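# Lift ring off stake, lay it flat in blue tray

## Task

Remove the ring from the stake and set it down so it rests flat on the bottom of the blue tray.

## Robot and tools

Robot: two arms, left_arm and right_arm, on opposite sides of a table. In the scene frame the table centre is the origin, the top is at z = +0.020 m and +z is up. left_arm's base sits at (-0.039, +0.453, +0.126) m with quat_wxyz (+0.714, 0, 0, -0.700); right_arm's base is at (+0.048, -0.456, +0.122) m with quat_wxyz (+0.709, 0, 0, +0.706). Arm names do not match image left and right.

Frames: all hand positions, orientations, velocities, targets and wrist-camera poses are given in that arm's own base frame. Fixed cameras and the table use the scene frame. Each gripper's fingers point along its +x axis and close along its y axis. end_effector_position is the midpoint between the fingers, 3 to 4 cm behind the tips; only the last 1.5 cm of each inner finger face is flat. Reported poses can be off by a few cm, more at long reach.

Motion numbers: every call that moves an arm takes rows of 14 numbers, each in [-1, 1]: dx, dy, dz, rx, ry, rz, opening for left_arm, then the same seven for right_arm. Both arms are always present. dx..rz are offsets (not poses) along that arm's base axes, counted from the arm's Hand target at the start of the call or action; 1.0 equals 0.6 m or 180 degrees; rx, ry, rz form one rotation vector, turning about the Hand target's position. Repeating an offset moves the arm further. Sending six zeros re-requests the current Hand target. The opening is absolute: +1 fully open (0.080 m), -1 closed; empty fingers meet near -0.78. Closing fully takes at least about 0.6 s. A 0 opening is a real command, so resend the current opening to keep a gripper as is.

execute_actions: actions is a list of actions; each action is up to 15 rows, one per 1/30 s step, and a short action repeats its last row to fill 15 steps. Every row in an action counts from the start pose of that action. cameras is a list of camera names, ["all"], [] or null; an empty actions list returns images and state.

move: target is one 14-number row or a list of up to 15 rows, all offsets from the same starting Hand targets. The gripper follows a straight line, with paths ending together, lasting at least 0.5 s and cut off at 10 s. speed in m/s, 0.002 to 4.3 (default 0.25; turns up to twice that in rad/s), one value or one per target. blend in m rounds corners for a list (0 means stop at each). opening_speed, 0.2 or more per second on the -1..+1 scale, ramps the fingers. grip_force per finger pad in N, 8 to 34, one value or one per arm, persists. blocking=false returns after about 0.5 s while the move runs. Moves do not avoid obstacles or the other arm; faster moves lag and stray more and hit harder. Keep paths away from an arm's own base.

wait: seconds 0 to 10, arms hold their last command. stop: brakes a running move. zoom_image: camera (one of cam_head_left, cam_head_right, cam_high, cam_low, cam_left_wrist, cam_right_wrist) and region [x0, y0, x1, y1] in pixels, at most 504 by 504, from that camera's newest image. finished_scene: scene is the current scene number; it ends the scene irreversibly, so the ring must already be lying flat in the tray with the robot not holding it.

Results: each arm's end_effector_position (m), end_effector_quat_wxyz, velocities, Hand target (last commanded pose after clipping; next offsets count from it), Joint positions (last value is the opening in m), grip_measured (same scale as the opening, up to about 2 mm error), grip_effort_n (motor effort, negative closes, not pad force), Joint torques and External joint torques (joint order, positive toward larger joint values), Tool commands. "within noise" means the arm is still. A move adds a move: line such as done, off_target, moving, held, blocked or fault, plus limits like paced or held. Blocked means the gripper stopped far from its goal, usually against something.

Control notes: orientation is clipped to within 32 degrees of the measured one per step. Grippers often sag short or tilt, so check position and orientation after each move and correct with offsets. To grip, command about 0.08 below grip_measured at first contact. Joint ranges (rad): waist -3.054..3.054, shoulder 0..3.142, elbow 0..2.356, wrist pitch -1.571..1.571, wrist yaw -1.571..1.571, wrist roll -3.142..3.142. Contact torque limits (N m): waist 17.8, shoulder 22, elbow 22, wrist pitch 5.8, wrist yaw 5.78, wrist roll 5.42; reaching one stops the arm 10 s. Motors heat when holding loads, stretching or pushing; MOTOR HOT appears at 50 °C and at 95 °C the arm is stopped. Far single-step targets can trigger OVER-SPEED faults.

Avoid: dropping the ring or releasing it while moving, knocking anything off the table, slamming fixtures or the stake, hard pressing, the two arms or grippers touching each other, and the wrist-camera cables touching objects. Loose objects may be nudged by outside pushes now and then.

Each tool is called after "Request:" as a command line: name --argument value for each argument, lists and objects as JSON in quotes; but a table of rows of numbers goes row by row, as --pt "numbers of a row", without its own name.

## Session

Request:
execute_actions --actions '[]'

Scene clock: 0.00 s.
left_arm: end_effector_position=(+0.2405, -0.3438, +0.0323) grip_measured=+1.000 grip_effort_n=n/a end_effector_quat_wxyz=(+0.844, +0.455, +0.180, -0.218) | right_arm: end_effector_position=(+0.2006, -0.2822, +0.1155) grip_measured=+1.000 grip_effort_n=n/a end_effector_quat_wxyz=(-0.352, -0.462, -0.236, +0.779)
Joint positions: left_arm=[-1.221 1.964 0.868 0.287 -0.803 0.278 0.08] | right_arm=[-0.75 1.852 1.45 -1.184 0.481 1.51 0.08]
Joint velocities: within noise
Joint torques (N m): no reading
External joint torques (N m): no reading
Heat: left arm: hottest elbow 31 °C (+0.0 °C/min); right arm: hottest wrist pitch 30 °C (+0.0 °C/min).
Hand target: left_arm +0.2410, -0.3447, +0.0344; +0.846, +0.453, +0.178, -0.217 | right_arm +0.2007, -0.2826, +0.1163; -0.352, -0.462, -0.235, +0.779
Tool commands: left_gripper/opening=+1.0 right_gripper/opening=+1.0
camera_calibration:
cam_left_wrist: T_world_to_cam=[[-0.498535, -0.501135, -0.707337, -0.0150548], [-0.27967, 0.865317, -0.415947, 0.42266], [0.820516, -0.00954326, -0.571543, -0.10659], [0, 0, 0, 1]] pos_world=[0.198159, -0.374297, 0.104235]
cam_right_wrist: T_world_to_cam=[[-0.753651, 0.656146, 0.0385145, 0.343129], [0.637848, 0.74426, -0.198058, 0.142008], [-0.15862, -0.1247, -0.979433, 0.187897], [0, 0, 0, 1]] pos_world=[0.197824, -0.307403, 0.198943]

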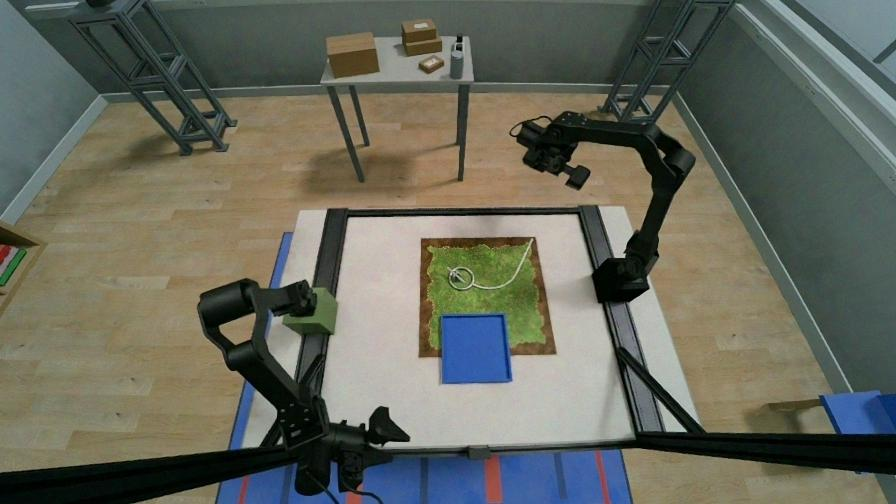

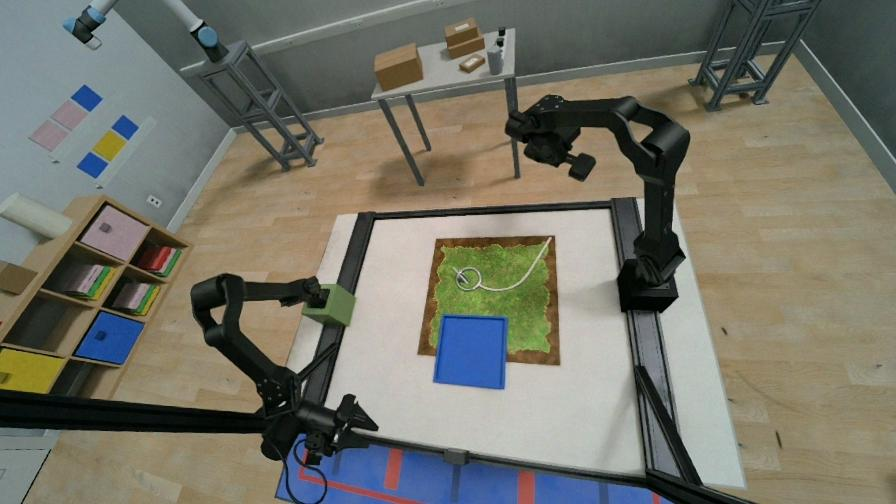

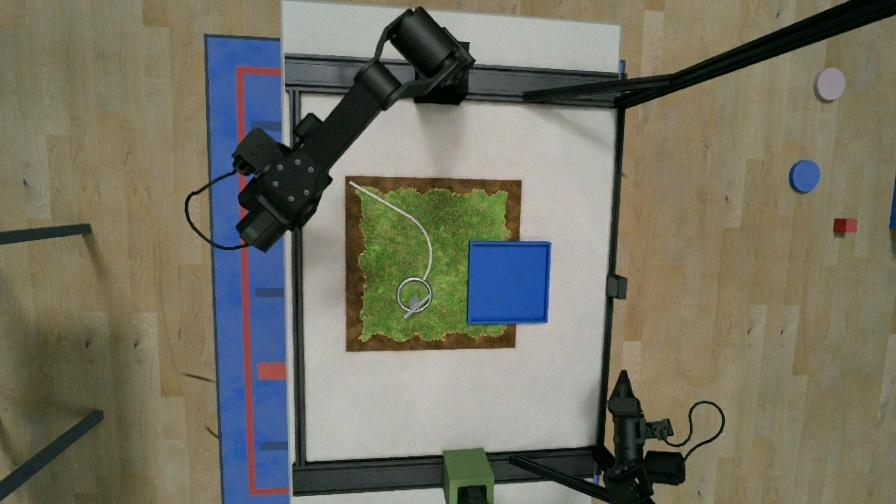

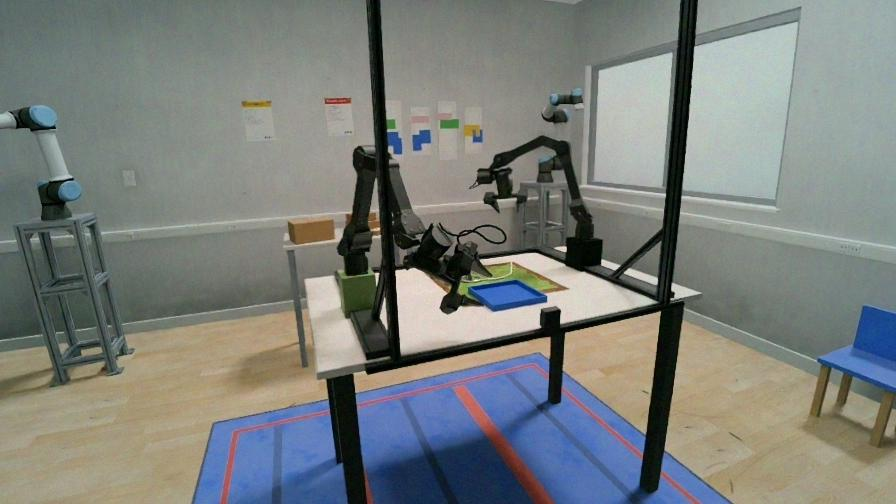

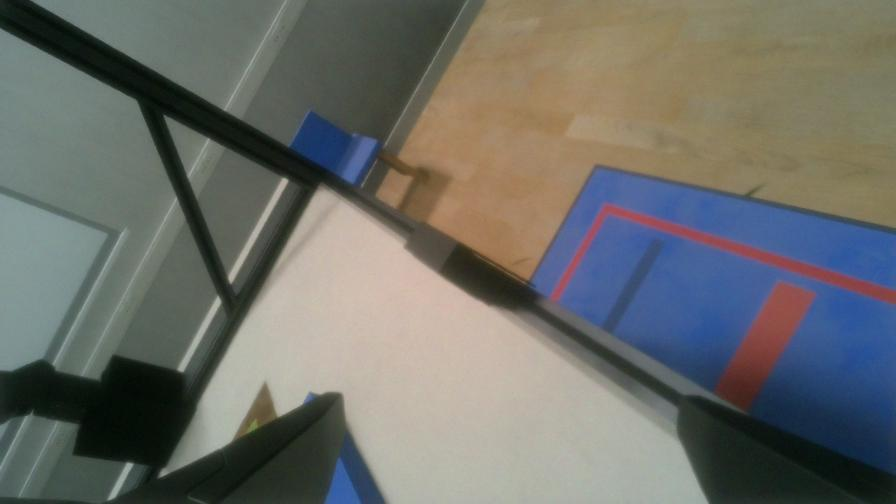

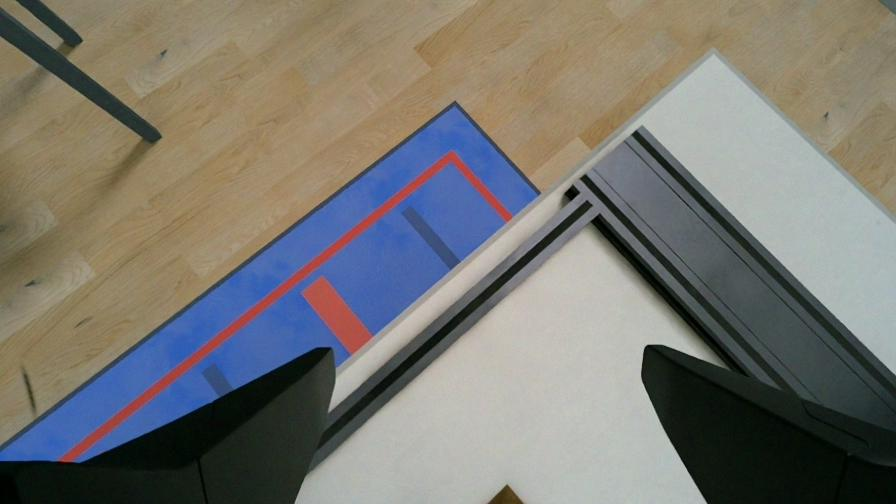

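Request:
zoom_image --camera "cam_high" --region '[370, 250, 480, 340]'

Request:
zoom_image --camera "cam_head_left" --region '[420, 240, 520, 310]'

Scaled by 4.582 from the camera's 896x504 image, which has a finer 1280x720 frame.

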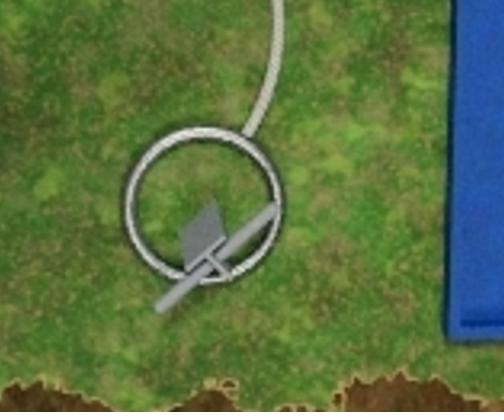

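Scaled by 5.040 from the camera's 896x504 image, which has a finer 1280x720 frame.

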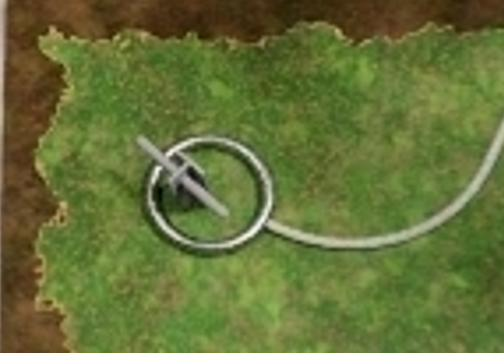

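Request:
move --target '[0,0,0,0,0,0,1.0, 0.4115,0.3552,-0.1547,0.1679,-0.0838,0.4509,0.0]' --speed 0.4 --cameras '["cam_right_wrist","cam_high"]'

Scene clock: 79.57 s.
left_arm: end_effector_position=(+0.2405, -0.3438, +0.0323) grip_measured=+1.000 grip_effort_n=-0.7 end_effector_quat_wxyz=(+0.844, +0.455, +0.180, -0.218) | right_arm: end_effector_position=(+0.4458, -0.0704, +0.0261) grip_measured=+0.004 grip_effort_n=-16.0 end_effector_quat_wxyz=(+0.672, +0.359, +0.607, -0.228)
Joint positions: left_arm=[-1.221 1.964 0.868 0.287 -0.803 0.278 0.08] | right_arm=[-0.21 2.225 1.693 -0.907 -0.16 0.662 0.035]
Joint torques (N m): left_arm=[-0.04 -7.42 4.23 1.19 -0.42 -0.03] | right_arm=[0.01 -8.05 7.17 0.35 -0.44 -0.2]
External joint torques (N m): left_arm=[-0.01 0.03 -0.42 -0.04 -0.11 0.01] | right_arm=[-0.14 2.21 1.53 -0.19 -0.36 -0.19]
Heat: left arm: hottest wrist pitch 37 °C (+3.0 °C/min); right arm: hottest shoulder 33 °C (+5.0 °C/min).
Hand target: left_arm +0.2410, -0.3447, +0.0344; +0.846, +0.453, +0.178, -0.217 | right_arm +0.4476, -0.0696, +0.0235; +0.671, +0.359, +0.609, -0.224
Off the commanded pose: left_arm 0.002 m, 0 deg | right_arm 0.003 m, 1 deg.
move: done
camera_calibration:
cam_right_wrist: T_world_to_cam=[[-0.755469, -0.623638, -0.200854, 0.309368], [-0.654665, 0.706315, 0.269321, 0.371602], [-0.0260931, 0.334956, -0.941872, 0.137923], [0, 0, 0, 1]] pos_world=[0.480592, -0.115733, 0.0919635]
Images, in order (width x height): cam_high 896x504, cam_right_wrist 896x504.

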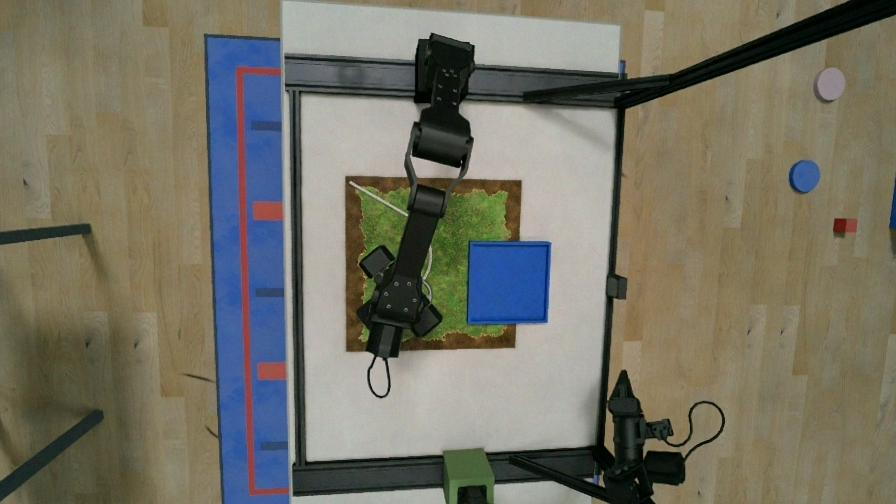

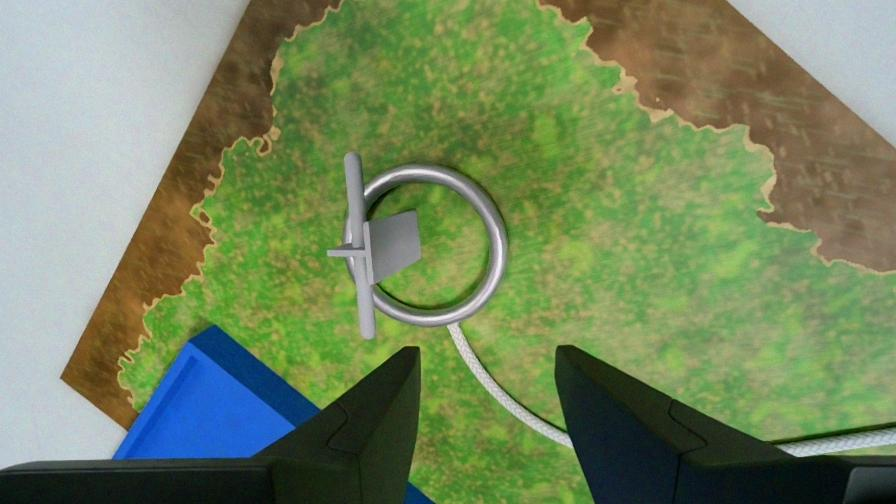

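Request:
zoom_image --camera "cam_right_wrist" --region '[310, 140, 530, 350]'

Scaled by 2.291 from the camera's 896x504 image, which has a finer 1280x720 frame.

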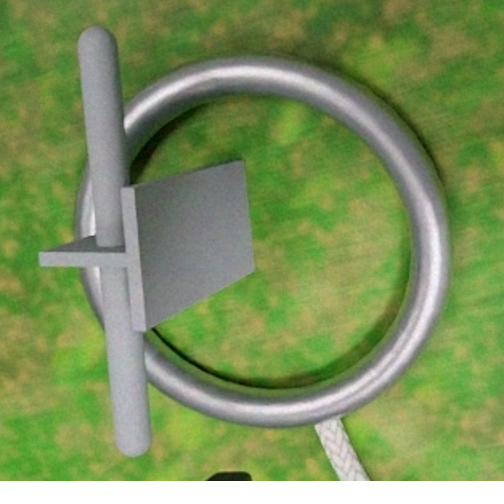

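Request:
move --pt "0 0 0 0 0 0 1.0 0.01 0.004 -0.1142 0 0 0 -0.35" --pt "0 0 0 0 0 0 1.0 0.01 0.004 -0.1725 0 0 0 -0.35" --speed '[0.2,0.05]' --blend '[0.01,0]' --cameras '["cam_right_wrist"]'

Scene clock: 212.53 s.
left_arm: end_effector_position=(+0.2405, -0.3438, +0.0323) grip_measured=+1.000 grip_effort_n=-0.7 end_effector_quat_wxyz=(+0.844, +0.455, +0.180, -0.218) | right_arm: end_effector_position=(+0.4573, -0.0694, -0.0728) grip_measured=-0.346 grip_effort_n=-16.0 end_effector_quat_wxyz=(+0.677, +0.358, +0.603, -0.224)
Joint positions: left_arm=[-1.221 1.964 0.868 0.287 -0.803 0.278 0.08] | right_arm=[-0.203 2.421 1.609 -0.613 -0.161 0.662 0.019]
Joint torques (N m): left_arm=[-0.06 -7.34 4.24 1.17 -0.43 -0.05] | right_arm=[0.11 -8.54 4.56 0.71 -0.34 0.05]
External joint torques (N m): left_arm=[-0.07 0.13 -0.41 -0.05 -0.11 -0.01] | right_arm=[0.09 2.24 -0.51 0.14 -0.27 0.06]
Heat: left arm: hottest shoulder 38 °C (+1.0 °C/min); right arm: hottest shoulder 37 °C (+1.0 °C/min).
Hand target: left_arm +0.2410, -0.3447, +0.0344; +0.846, +0.453, +0.178, -0.217 | right_arm +0.4537, -0.0672, -0.0799; +0.671, +0.359, +0.609, -0.224
Off the commanded pose: left_arm 0.002 m, 0 deg | right_arm 0.008 m, 1 deg.
move: done
camera_calibration:
cam_right_wrist: T_world_to_cam=[[-0.74829, -0.629252, -0.210009, 0.294311], [-0.663196, 0.702317, 0.258693, 0.407959], [-0.0152901, 0.332854, -0.942854, 0.0396724], [0, 0, 0, 1]] pos_world=[0.491393, -0.114526, -0.00632273]
Images, in order (width x height): cam_right_wrist 896x504.

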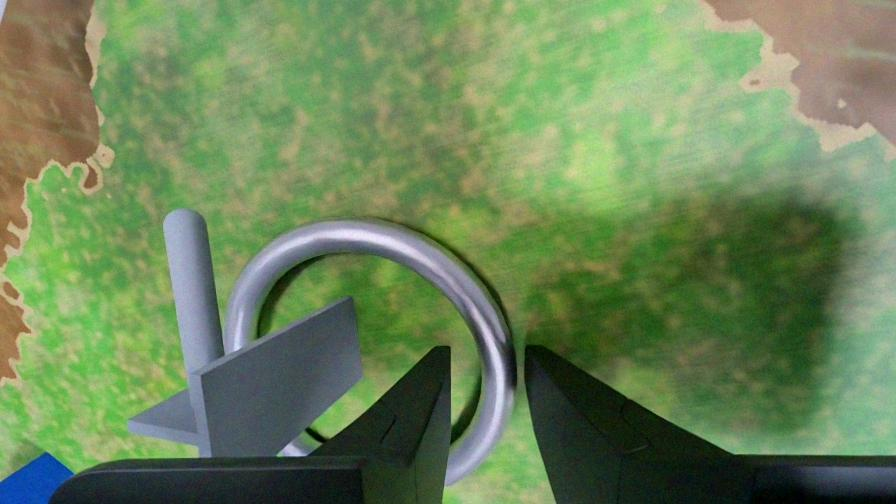

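Request:
move --pt "0 0 0 0 0 0 1.0 -0.003 -0.003 0 0 0 0 -0.75" --pt "0 0 0 0 0 0 1.0 0.034 -0.008 0.0432 0 0 0 -0.75" --pt "0 0 0 0 0 0 1.0 0.0197 0.0085 0.0832 -0.0923 -0.0802 0 -0.75" --speed '[0.05,0.08,0.06]' --opening_speed 0.5 --cameras '["cam_right_wrist","cam_high"]'

Scene clock: 329.40 s.
left_arm: end_effector_position=(+0.2405, -0.3438, +0.0323) grip_measured=+1.000 grip_effort_n=-0.7 end_effector_quat_wxyz=(+0.844, +0.455, +0.180, -0.218) | right_arm: end_effector_position=(+0.4610, -0.0627, -0.0417) grip_measured=-0.624 grip_effort_n=-83.5 end_effector_quat_wxyz=(+0.778, +0.281, +0.495, -0.264)
Joint positions: left_arm=[-1.221 1.964 0.868 0.287 -0.803 0.278 0.08] | right_arm=[-0.105 2.228 1.335 -0.284 0.094 0.686 0.007]
Joint torques (N m): left_arm=[-0.02 -7.38 4.25 1.19 -0.42 -0.03] | right_arm=[0.28 -12.03 5.05 1.52 0.26 0.16]
External joint torques (N m): left_arm=[-0.03 0 -0.35 -0.02 -0.1 0] | right_arm=[0.25 -2.2 -0.15 0.58 0.18 0.17]
Heat: left arm: hottest shoulder 39 °C (+0.0 °C/min); right arm: hottest shoulder 39 °C (+2.0 °C/min).
Hand target: left_arm +0.2410, -0.3447, +0.0344; +0.846, +0.453, +0.178, -0.217 | right_arm +0.4656, -0.0621, -0.0300; +0.786, +0.284, +0.482, -0.263
Off the commanded pose: left_arm 0.002 m, 0 deg | right_arm 0.013 m, 2 deg.
move: off_target (right_arm)
camera_calibration:
cam_right_wrist: T_world_to_cam=[[-0.703888, -0.687589, -0.178222, 0.285094], [-0.686253, 0.723041, -0.0791695, 0.395448], [0.183298, 0.0665787, -0.9808, -0.043056], [0, 0, 0, 1]] pos_world=[0.479944, -0.0870308, 0.039888]
Images, in order (width x height): cam_high 896x504, cam_right_wrist 896x504.

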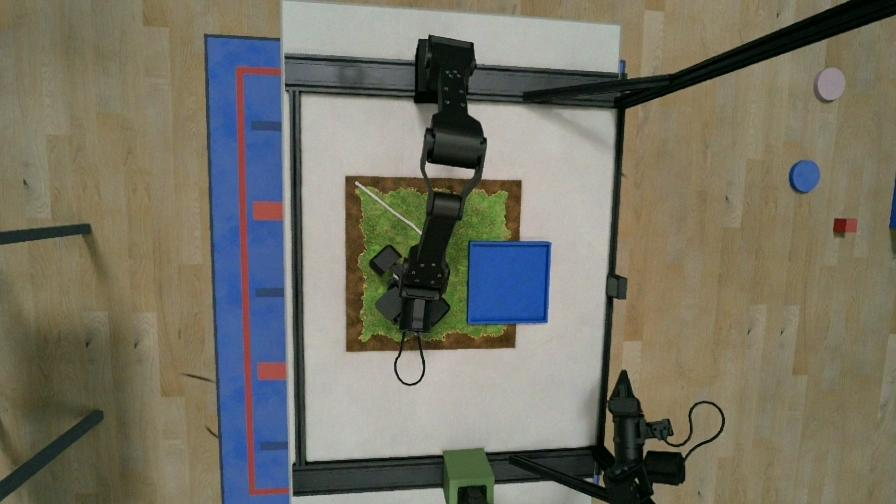

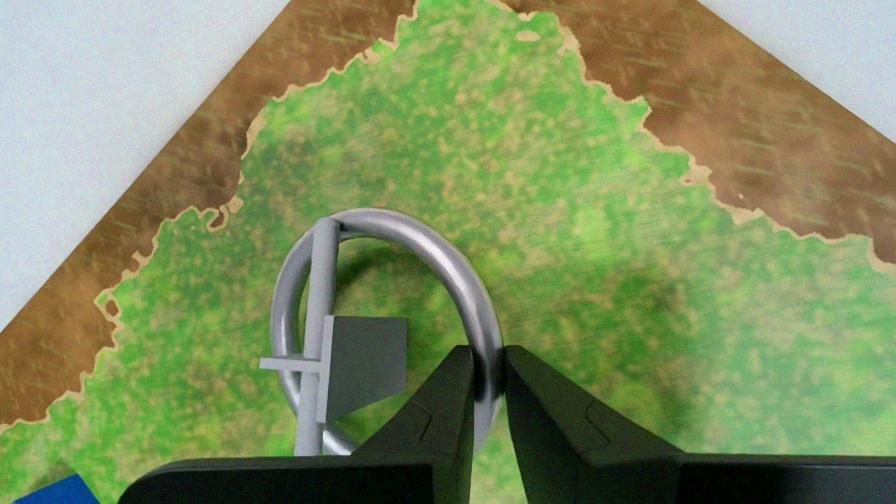

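Request:
zoom_image --camera "cam_right_wrist" --region '[250, 190, 530, 460]'

Scaled by 1.800 from the camera's 896x504 image, which has a finer 1280x720 frame.

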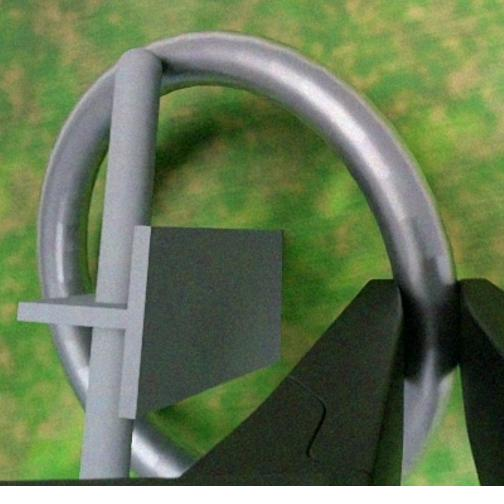

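Request:
move --pt "0 0 0 0 0 0 1.0 0.0207 -0.017 -0.08 0.0923 0.0802 0 -0.75" --pt "0 0 0 0 0 0 1.0 0.0207 -0.017 -0.08 0.0923 0.0802 0 -0.52" --pt "0 0 0 0 0 0 1.0 0.0207 -0.017 -0.08 0.0923 0.0802 0 -0.75" --speed '[0.06,0.05,0.05]' --opening_speed 0.5 --cameras '["cam_right_wrist"]'

Scene clock: 415.73 s.
left_arm: end_effector_position=(+0.2405, -0.3438, +0.0323) grip_measured=+1.000 grip_effort_n=-0.7 end_effector_quat_wxyz=(+0.844, +0.455, +0.180, -0.218) | right_arm: end_effector_position=(+0.4780, -0.0717, -0.0730) grip_measured=-0.624 grip_effort_n=-83.5 end_effector_quat_wxyz=(+0.673, +0.359, +0.606, -0.225)
Joint positions: left_arm=[-1.221 1.964 0.868 0.287 -0.803 0.278 0.08] | right_arm=[-0.199 2.501 1.764 -0.698 -0.162 0.669 0.007]
Joint torques (N m): left_arm=[-0.03 -7.41 4.29 1.19 -0.45 -0.06] | right_arm=[-0.24 -8.79 6.39 0.53 -0.31 -0.15]
External joint torques (N m): left_arm=[-0.01 0.18 -0.51 -0.08 -0.14 -0.02] | right_arm=[-0.29 2.54 1.12 -0.03 -0.25 -0.14]
Heat: left arm: hottest shoulder 40 °C (+0.0 °C/min); right arm: hottest shoulder 58 °C (+7.0 °C/min). Fold the right arm in close to its base, or ease its load, before you think long.
Hand target: left_arm +0.2410, -0.3447, +0.0344; +0.846, +0.453, +0.178, -0.217 | right_arm +0.4779, -0.0722, -0.0781; +0.671, +0.359, +0.609, -0.224
Off the commanded pose: left_arm 0.002 m, 0 deg | right_arm 0.005 m, 0 deg.
MOTOR HOT: joint 2 (shoulder) of the right arm reports 58 °C; the controller stops that arm at 95 °C. To cool a motor, set the load down, stop pushing, or move to a pose that needs little force.
move: done
camera_calibration:
cam_right_wrist: T_world_to_cam=[[-0.751844, -0.626709, -0.204856, 0.310618], [-0.658908, 0.702907, 0.267885, 0.422026], [-0.0238912, 0.336389, -0.94142, 0.0450309], [0, 0, 0, 1]] pos_world=[0.512689, -0.117126, -0.00702951]
Images, in order (width x height): cam_right_wrist 896x504.

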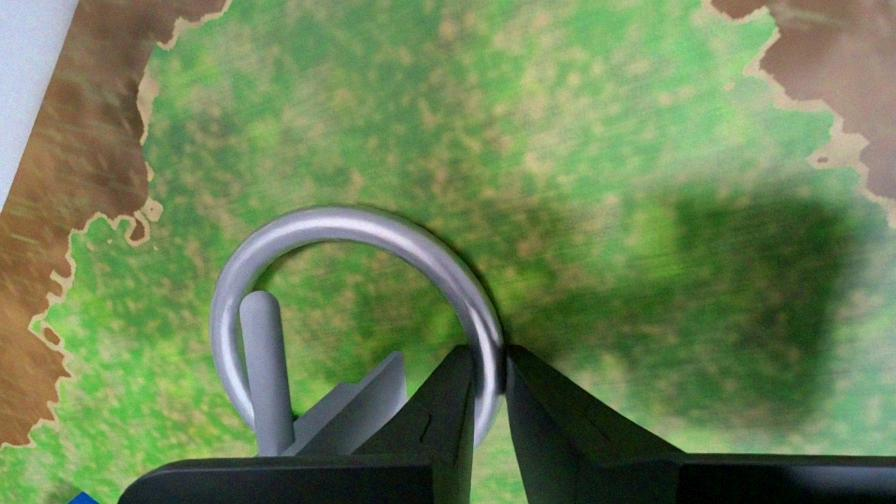

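Request:
move --pt "0 0 0 0 0 0 1.0 0.009 -0.0082 0.0368 0 0 0 -0.78" --pt "0 0 0 0 0 0 1.0 0.0 0.007 0.0885 -0.0797 -0.0693 0 -0.78" --speed '[0.08,0.06]' --cameras '["cam_right_wrist"]'

Scene clock: 506.17 s.
left_arm: end_effector_position=(+0.2405, -0.3438, +0.0323) grip_measured=+1.000 grip_effort_n=-0.7 end_effector_quat_wxyz=(+0.844, +0.455, +0.180, -0.218) | right_arm: end_effector_position=(+0.4755, -0.0675, -0.0342) grip_measured=-0.624 grip_effort_n=-83.5 end_effector_quat_wxyz=(+0.767, +0.293, +0.511, -0.257)
Joint positions: left_arm=[-1.221 1.964 0.868 0.287 -0.803 0.278 0.08] | right_arm=[-0.125 2.271 1.462 -0.398 0.051 0.678 0.007]
Joint torques (N m): left_arm=[0.04 -7.37 4.18 1.18 -0.42 -0.04] | right_arm=[0.06 -12.1 5.13 1.29 0.3 0.19]
External joint torques (N m): left_arm=[0.04 0.12 -0.5 -0.06 -0.1 -0.01] | right_arm=[0.06 -1.88 -0.24 0.4 0.24 0.2]
Heat: left arm: hottest shoulder 41 °C (+1.0 °C/min); right arm: hottest shoulder 49 °C (-2.0 °C/min). Fold the right arm in close to its base, or ease its load, before you think long.
Hand target: left_arm +0.2410, -0.3447, +0.0344; +0.846, +0.453, +0.178, -0.217 | right_arm +0.4779, -0.0679, -0.0250; +0.772, +0.295, +0.500, -0.258
Off the commanded pose: left_arm 0.002 m, 0 deg | right_arm 0.010 m, 1 deg.
MOTOR HOT: still on. Joint 2 (shoulder) of the right arm reports 49 °C.
move: off_target (right_arm)
camera_calibration:
cam_right_wrist: T_world_to_cam=[[-0.706569, -0.682386, -0.187377, 0.294655], [-0.689861, 0.723215, -0.0324349, 0.412785], [0.157647, 0.106347, -0.981752, -0.023223], [0, 0, 0, 1]] pos_world=[0.49662, -0.0949946, 0.0458011]
Images, in order (width x height): cam_right_wrist 896x504.

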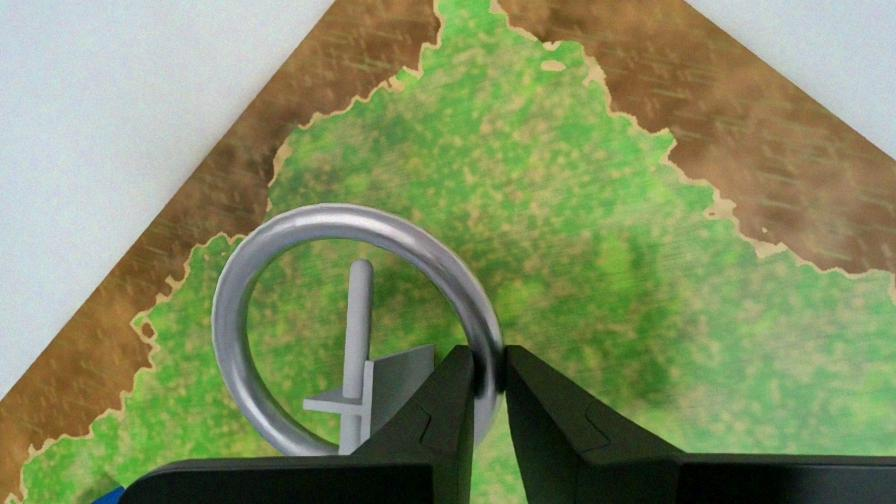

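Request:
move --target '[0,0,0,0,0,0,1.0, -0.0322,0.037,0,0,0,0,-0.78]' --speed 0.08 --cameras '["cam_right_wrist"]'

Scene clock: 551.67 s.
left_arm: end_effector_position=(+0.2405, -0.3438, +0.0323) grip_measured=+1.000 grip_effort_n=-0.7 end_effector_quat_wxyz=(+0.844, +0.455, +0.180, -0.218) | right_arm: end_effector_position=(+0.4564, -0.0447, -0.0334) grip_measured=-0.624 grip_effort_n=-83.5 end_effector_quat_wxyz=(+0.767, +0.291, +0.511, -0.257)
Joint positions: left_arm=[-1.221 1.964 0.868 0.287 -0.803 0.278 0.08] | right_arm=[-0.075 2.202 1.344 -0.35 0.07 0.723 0.007]
Joint torques (N m): left_arm=[-0.08 -7.36 4.2 1.18 -0.43 -0.01] | right_arm=[-0.11 -11.47 4.97 1.29 0.29 0.19]
External joint torques (N m): left_arm=[-0.15 0.24 -0.57 -0.08 -0.1 0.02] | right_arm=[-0.17 -1.72 -0.32 0.38 0.22 0.2]
Heat: left arm: hottest shoulder 41 °C (+0.0 °C/min); right arm: hottest shoulder 59 °C (+11.1 °C/min). Fold the right arm in close to its base, or ease its load, before you think long.
Hand target: left_arm +0.2410, -0.3447, +0.0344; +0.846, +0.453, +0.178, -0.217 | right_arm +0.4586, -0.0458, -0.0250; +0.772, +0.295, +0.500, -0.258
Off the commanded pose: left_arm 0.002 m, 0 deg | right_arm 0.009 m, 1 deg.
MOTOR HOT: still on. Joint 2 (shoulder) of the right arm reports 59 °C.
move: off_target (right_arm)
camera_calibration:
cam_right_wrist: T_world_to_cam=[[-0.705359, -0.683881, -0.186481, 0.296227], [-0.691005, 0.722039, -0.0342226, 0.38362], [0.158051, 0.10472, -0.981862, -0.0220699], [0, 0, 0, 1]] pos_world=[0.477518, -0.072094, 0.0466995]
Images, in order (width x height): cam_right_wrist 896x504.

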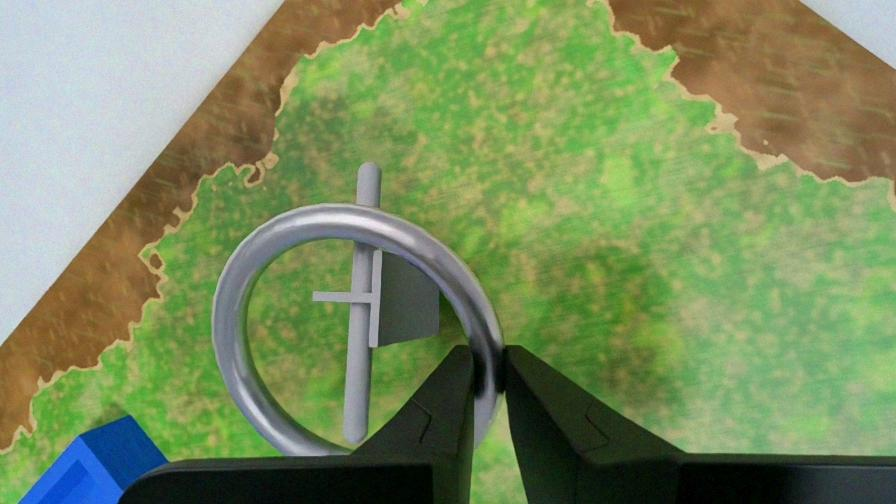

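Request:
move --pt "0 0 0 0 0 0 1.0 0 0 0.125 0 0 0 -0.78" --pt "0 0 0 0 0 0 1.0 -0.062 0.3333 0.108 0.0797 0.0693 0 -0.78" --pt "0 0 0 0 0 0 1.0 -0.062 0.3333 -0.05 0.0797 0.0693 0 -0.78" --pt "0 0 0 0 0 0 1.0 -0.062 0.3333 -0.0883 0.0797 0.0693 0 -0.78" --speed '[0.1,0.22,0.12,0.04]' --blend '[0.015,0.02,0.01,0]' --cameras '["cam_right_wrist","cam_high"]'

Scene clock: 589.40 s.
left_arm: end_effector_position=(+0.2405, -0.3438, +0.0323) grip_measured=+1.000 grip_effort_n=-1.2 end_effector_quat_wxyz=(+0.844, +0.455, +0.180, -0.218) | right_arm: end_effector_position=(+0.4255, +0.1547, -0.0686) grip_measured=-0.624 grip_effort_n=-83.5 end_effector_quat_wxyz=(+0.677, +0.359, +0.604, -0.219)
Joint positions: left_arm=[-1.221 1.964 0.868 0.287 -0.803 0.278 0.08] | right_arm=[0.324 2.338 1.466 -0.486 -0.075 1.18 0.007]
Joint torques (N m): left_arm=[-0.01 -7.34 4.25 1.19 -0.42 -0.03] | right_arm=[-0.06 -7.42 4.29 1.2 -0.26 0.18]
External joint torques (N m): left_arm=[-0.07 0.13 -0.43 -0.04 -0.1 0.01] | right_arm=[-0.06 2.84 -0.71 0.53 -0.26 0.19]
Heat: left arm: hottest shoulder 42 °C (+1.0 °C/min); right arm: hottest shoulder 54 °C (-2.0 °C/min). Fold the right arm in close to its base, or ease its load, before you think long.
Hand target: left_arm +0.2410, -0.3447, +0.0344; +0.846, +0.453, +0.178, -0.217 | right_arm +0.4214, +0.1541, -0.0781; +0.671, +0.359, +0.609, -0.224
Off the commanded pose: left_arm 0.002 m, 0 deg | right_arm 0.010 m, 1 deg.
MOTOR HOT: still on. Joint 2 (shoulder) of the right arm reports 54 °C.
move: off_target (right_arm)
camera_calibration:
cam_right_wrist: T_world_to_cam=[[-0.743864, -0.631808, -0.217909, 0.410469], [-0.668184, 0.696237, 0.262267, 0.231697], [-0.0139864, 0.340695, -0.94007, -0.0330669], [0, 0, 0, 1]] pos_world=[0.459687, 0.109287, -0.00240697]
Images, in order (width x height): cam_high 896x504, cam_right_wrist 896x504.

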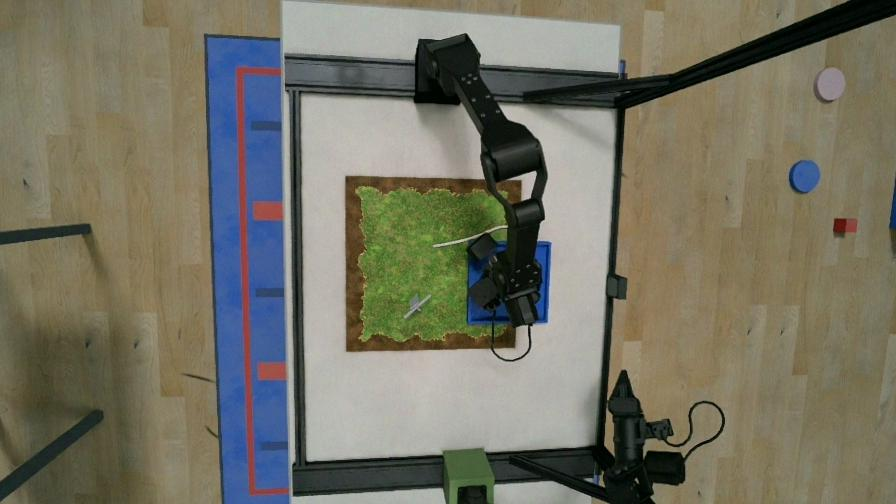

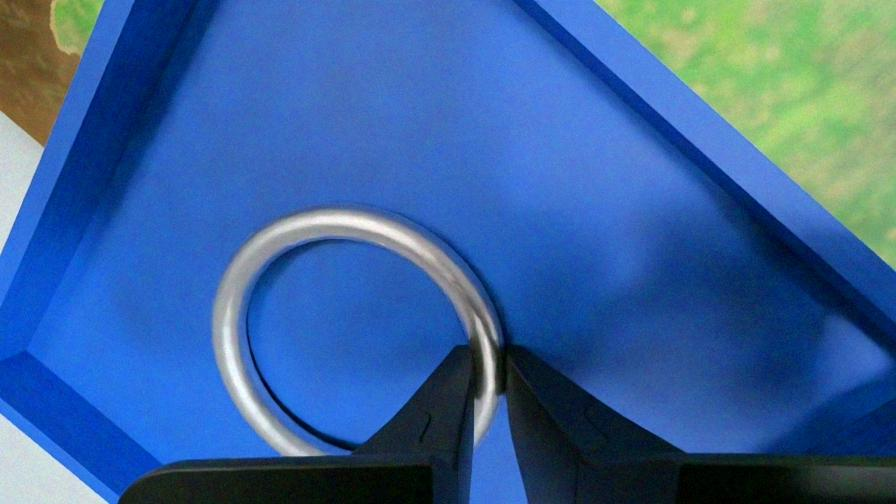

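Request:
move --pt "0 0 0 0 0 0 1.0 0 0 0.01 0 0 0 -0.78" --pt "0 0 0 0 0 0 1.0 0 0 0.01 0 0 0 -0.3" --pt "0 0 0 0 0 0 1.0 -0.028 -0.025 0.18 0 0 0 -0.3" --speed '[0.04,0.04,0.12]' --opening_speed 0.6 --cameras '["cam_right_wrist","cam_high"]'

Scene clock: 607.50 s.
left_arm: end_effector_position=(+0.2405, -0.3438, +0.0323) grip_measured=+1.000 grip_effort_n=-0.7 end_effector_quat_wxyz=(+0.844, +0.455, +0.180, -0.218) | right_arm: end_effector_position=(+0.4020, +0.1383, +0.0236) grip_measured=-0.304 grip_effort_n=18.4 end_effector_quat_wxyz=(+0.667, +0.356, +0.612, -0.231)
Joint positions: left_arm=[-1.221 1.964 0.868 0.287 -0.803 0.278 0.08] | right_arm=[0.304 2.097 1.475 -0.773 -0.078 1.17 0.021]
Joint torques (N m): left_arm=[-0.01 -7.35 4.2 1.19 -0.42 -0.05] | right_arm=[-0.27 -10.01 6.83 0.42 -0.27 -0.19]
External joint torques (N m): left_arm=[0.02 0.14 -0.48 -0.05 -0.1 -0.01] | right_arm=[-0.27 -0.67 1.29 -0.17 -0.27 -0.18]
Heat: left arm: hottest shoulder 42 °C (+1.0 °C/min); right arm: hottest shoulder 52 °C (-7.1 °C/min). Fold the right arm in close to its base, or ease its load, before you think long.
Hand target: left_arm +0.2410, -0.3447, +0.0344; +0.846, +0.453, +0.178, -0.217 | right_arm +0.4046, +0.1392, +0.0300; +0.671, +0.359, +0.609, -0.224
Off the commanded pose: left_arm 0.002 m, 0 deg | right_arm 0.007 m, 1 deg.
MOTOR HOT: still on. Joint 2 (shoulder) of the right arm reports 52 °C.
move: done
camera_calibration:
cam_right_wrist: T_world_to_cam=[[-0.757111, -0.626031, -0.186729, 0.406455], [-0.651897, 0.705348, 0.278416, 0.194971], [-0.0425878, 0.33252, -0.942134, 0.0714616], [0, 0, 0, 1]] pos_world=[0.437876, 0.0931686, 0.0889405]
Images, in order (width x height): cam_high 896x504, cam_right_wrist 896x504.

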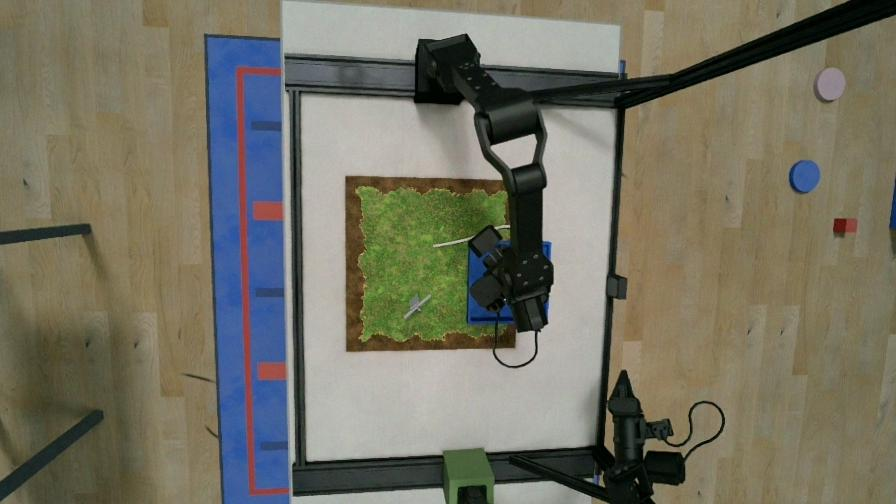

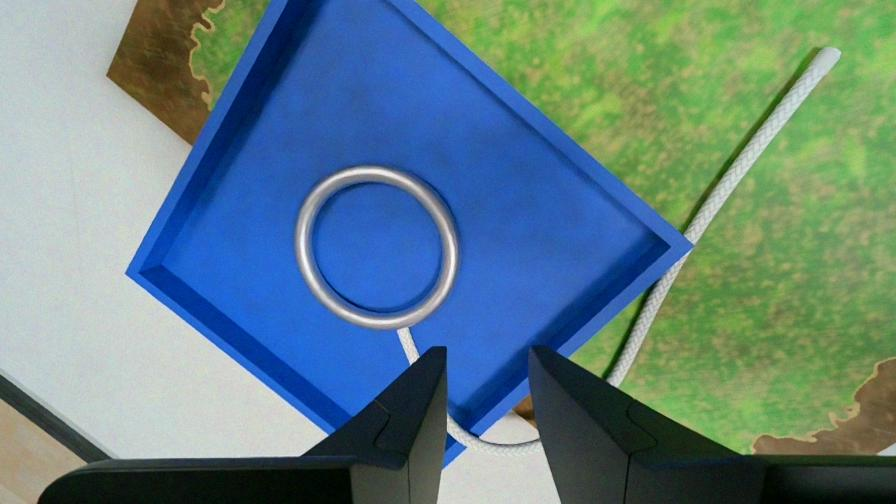

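Request:
finished_scene --scene 2

The scene is finished: the task was done.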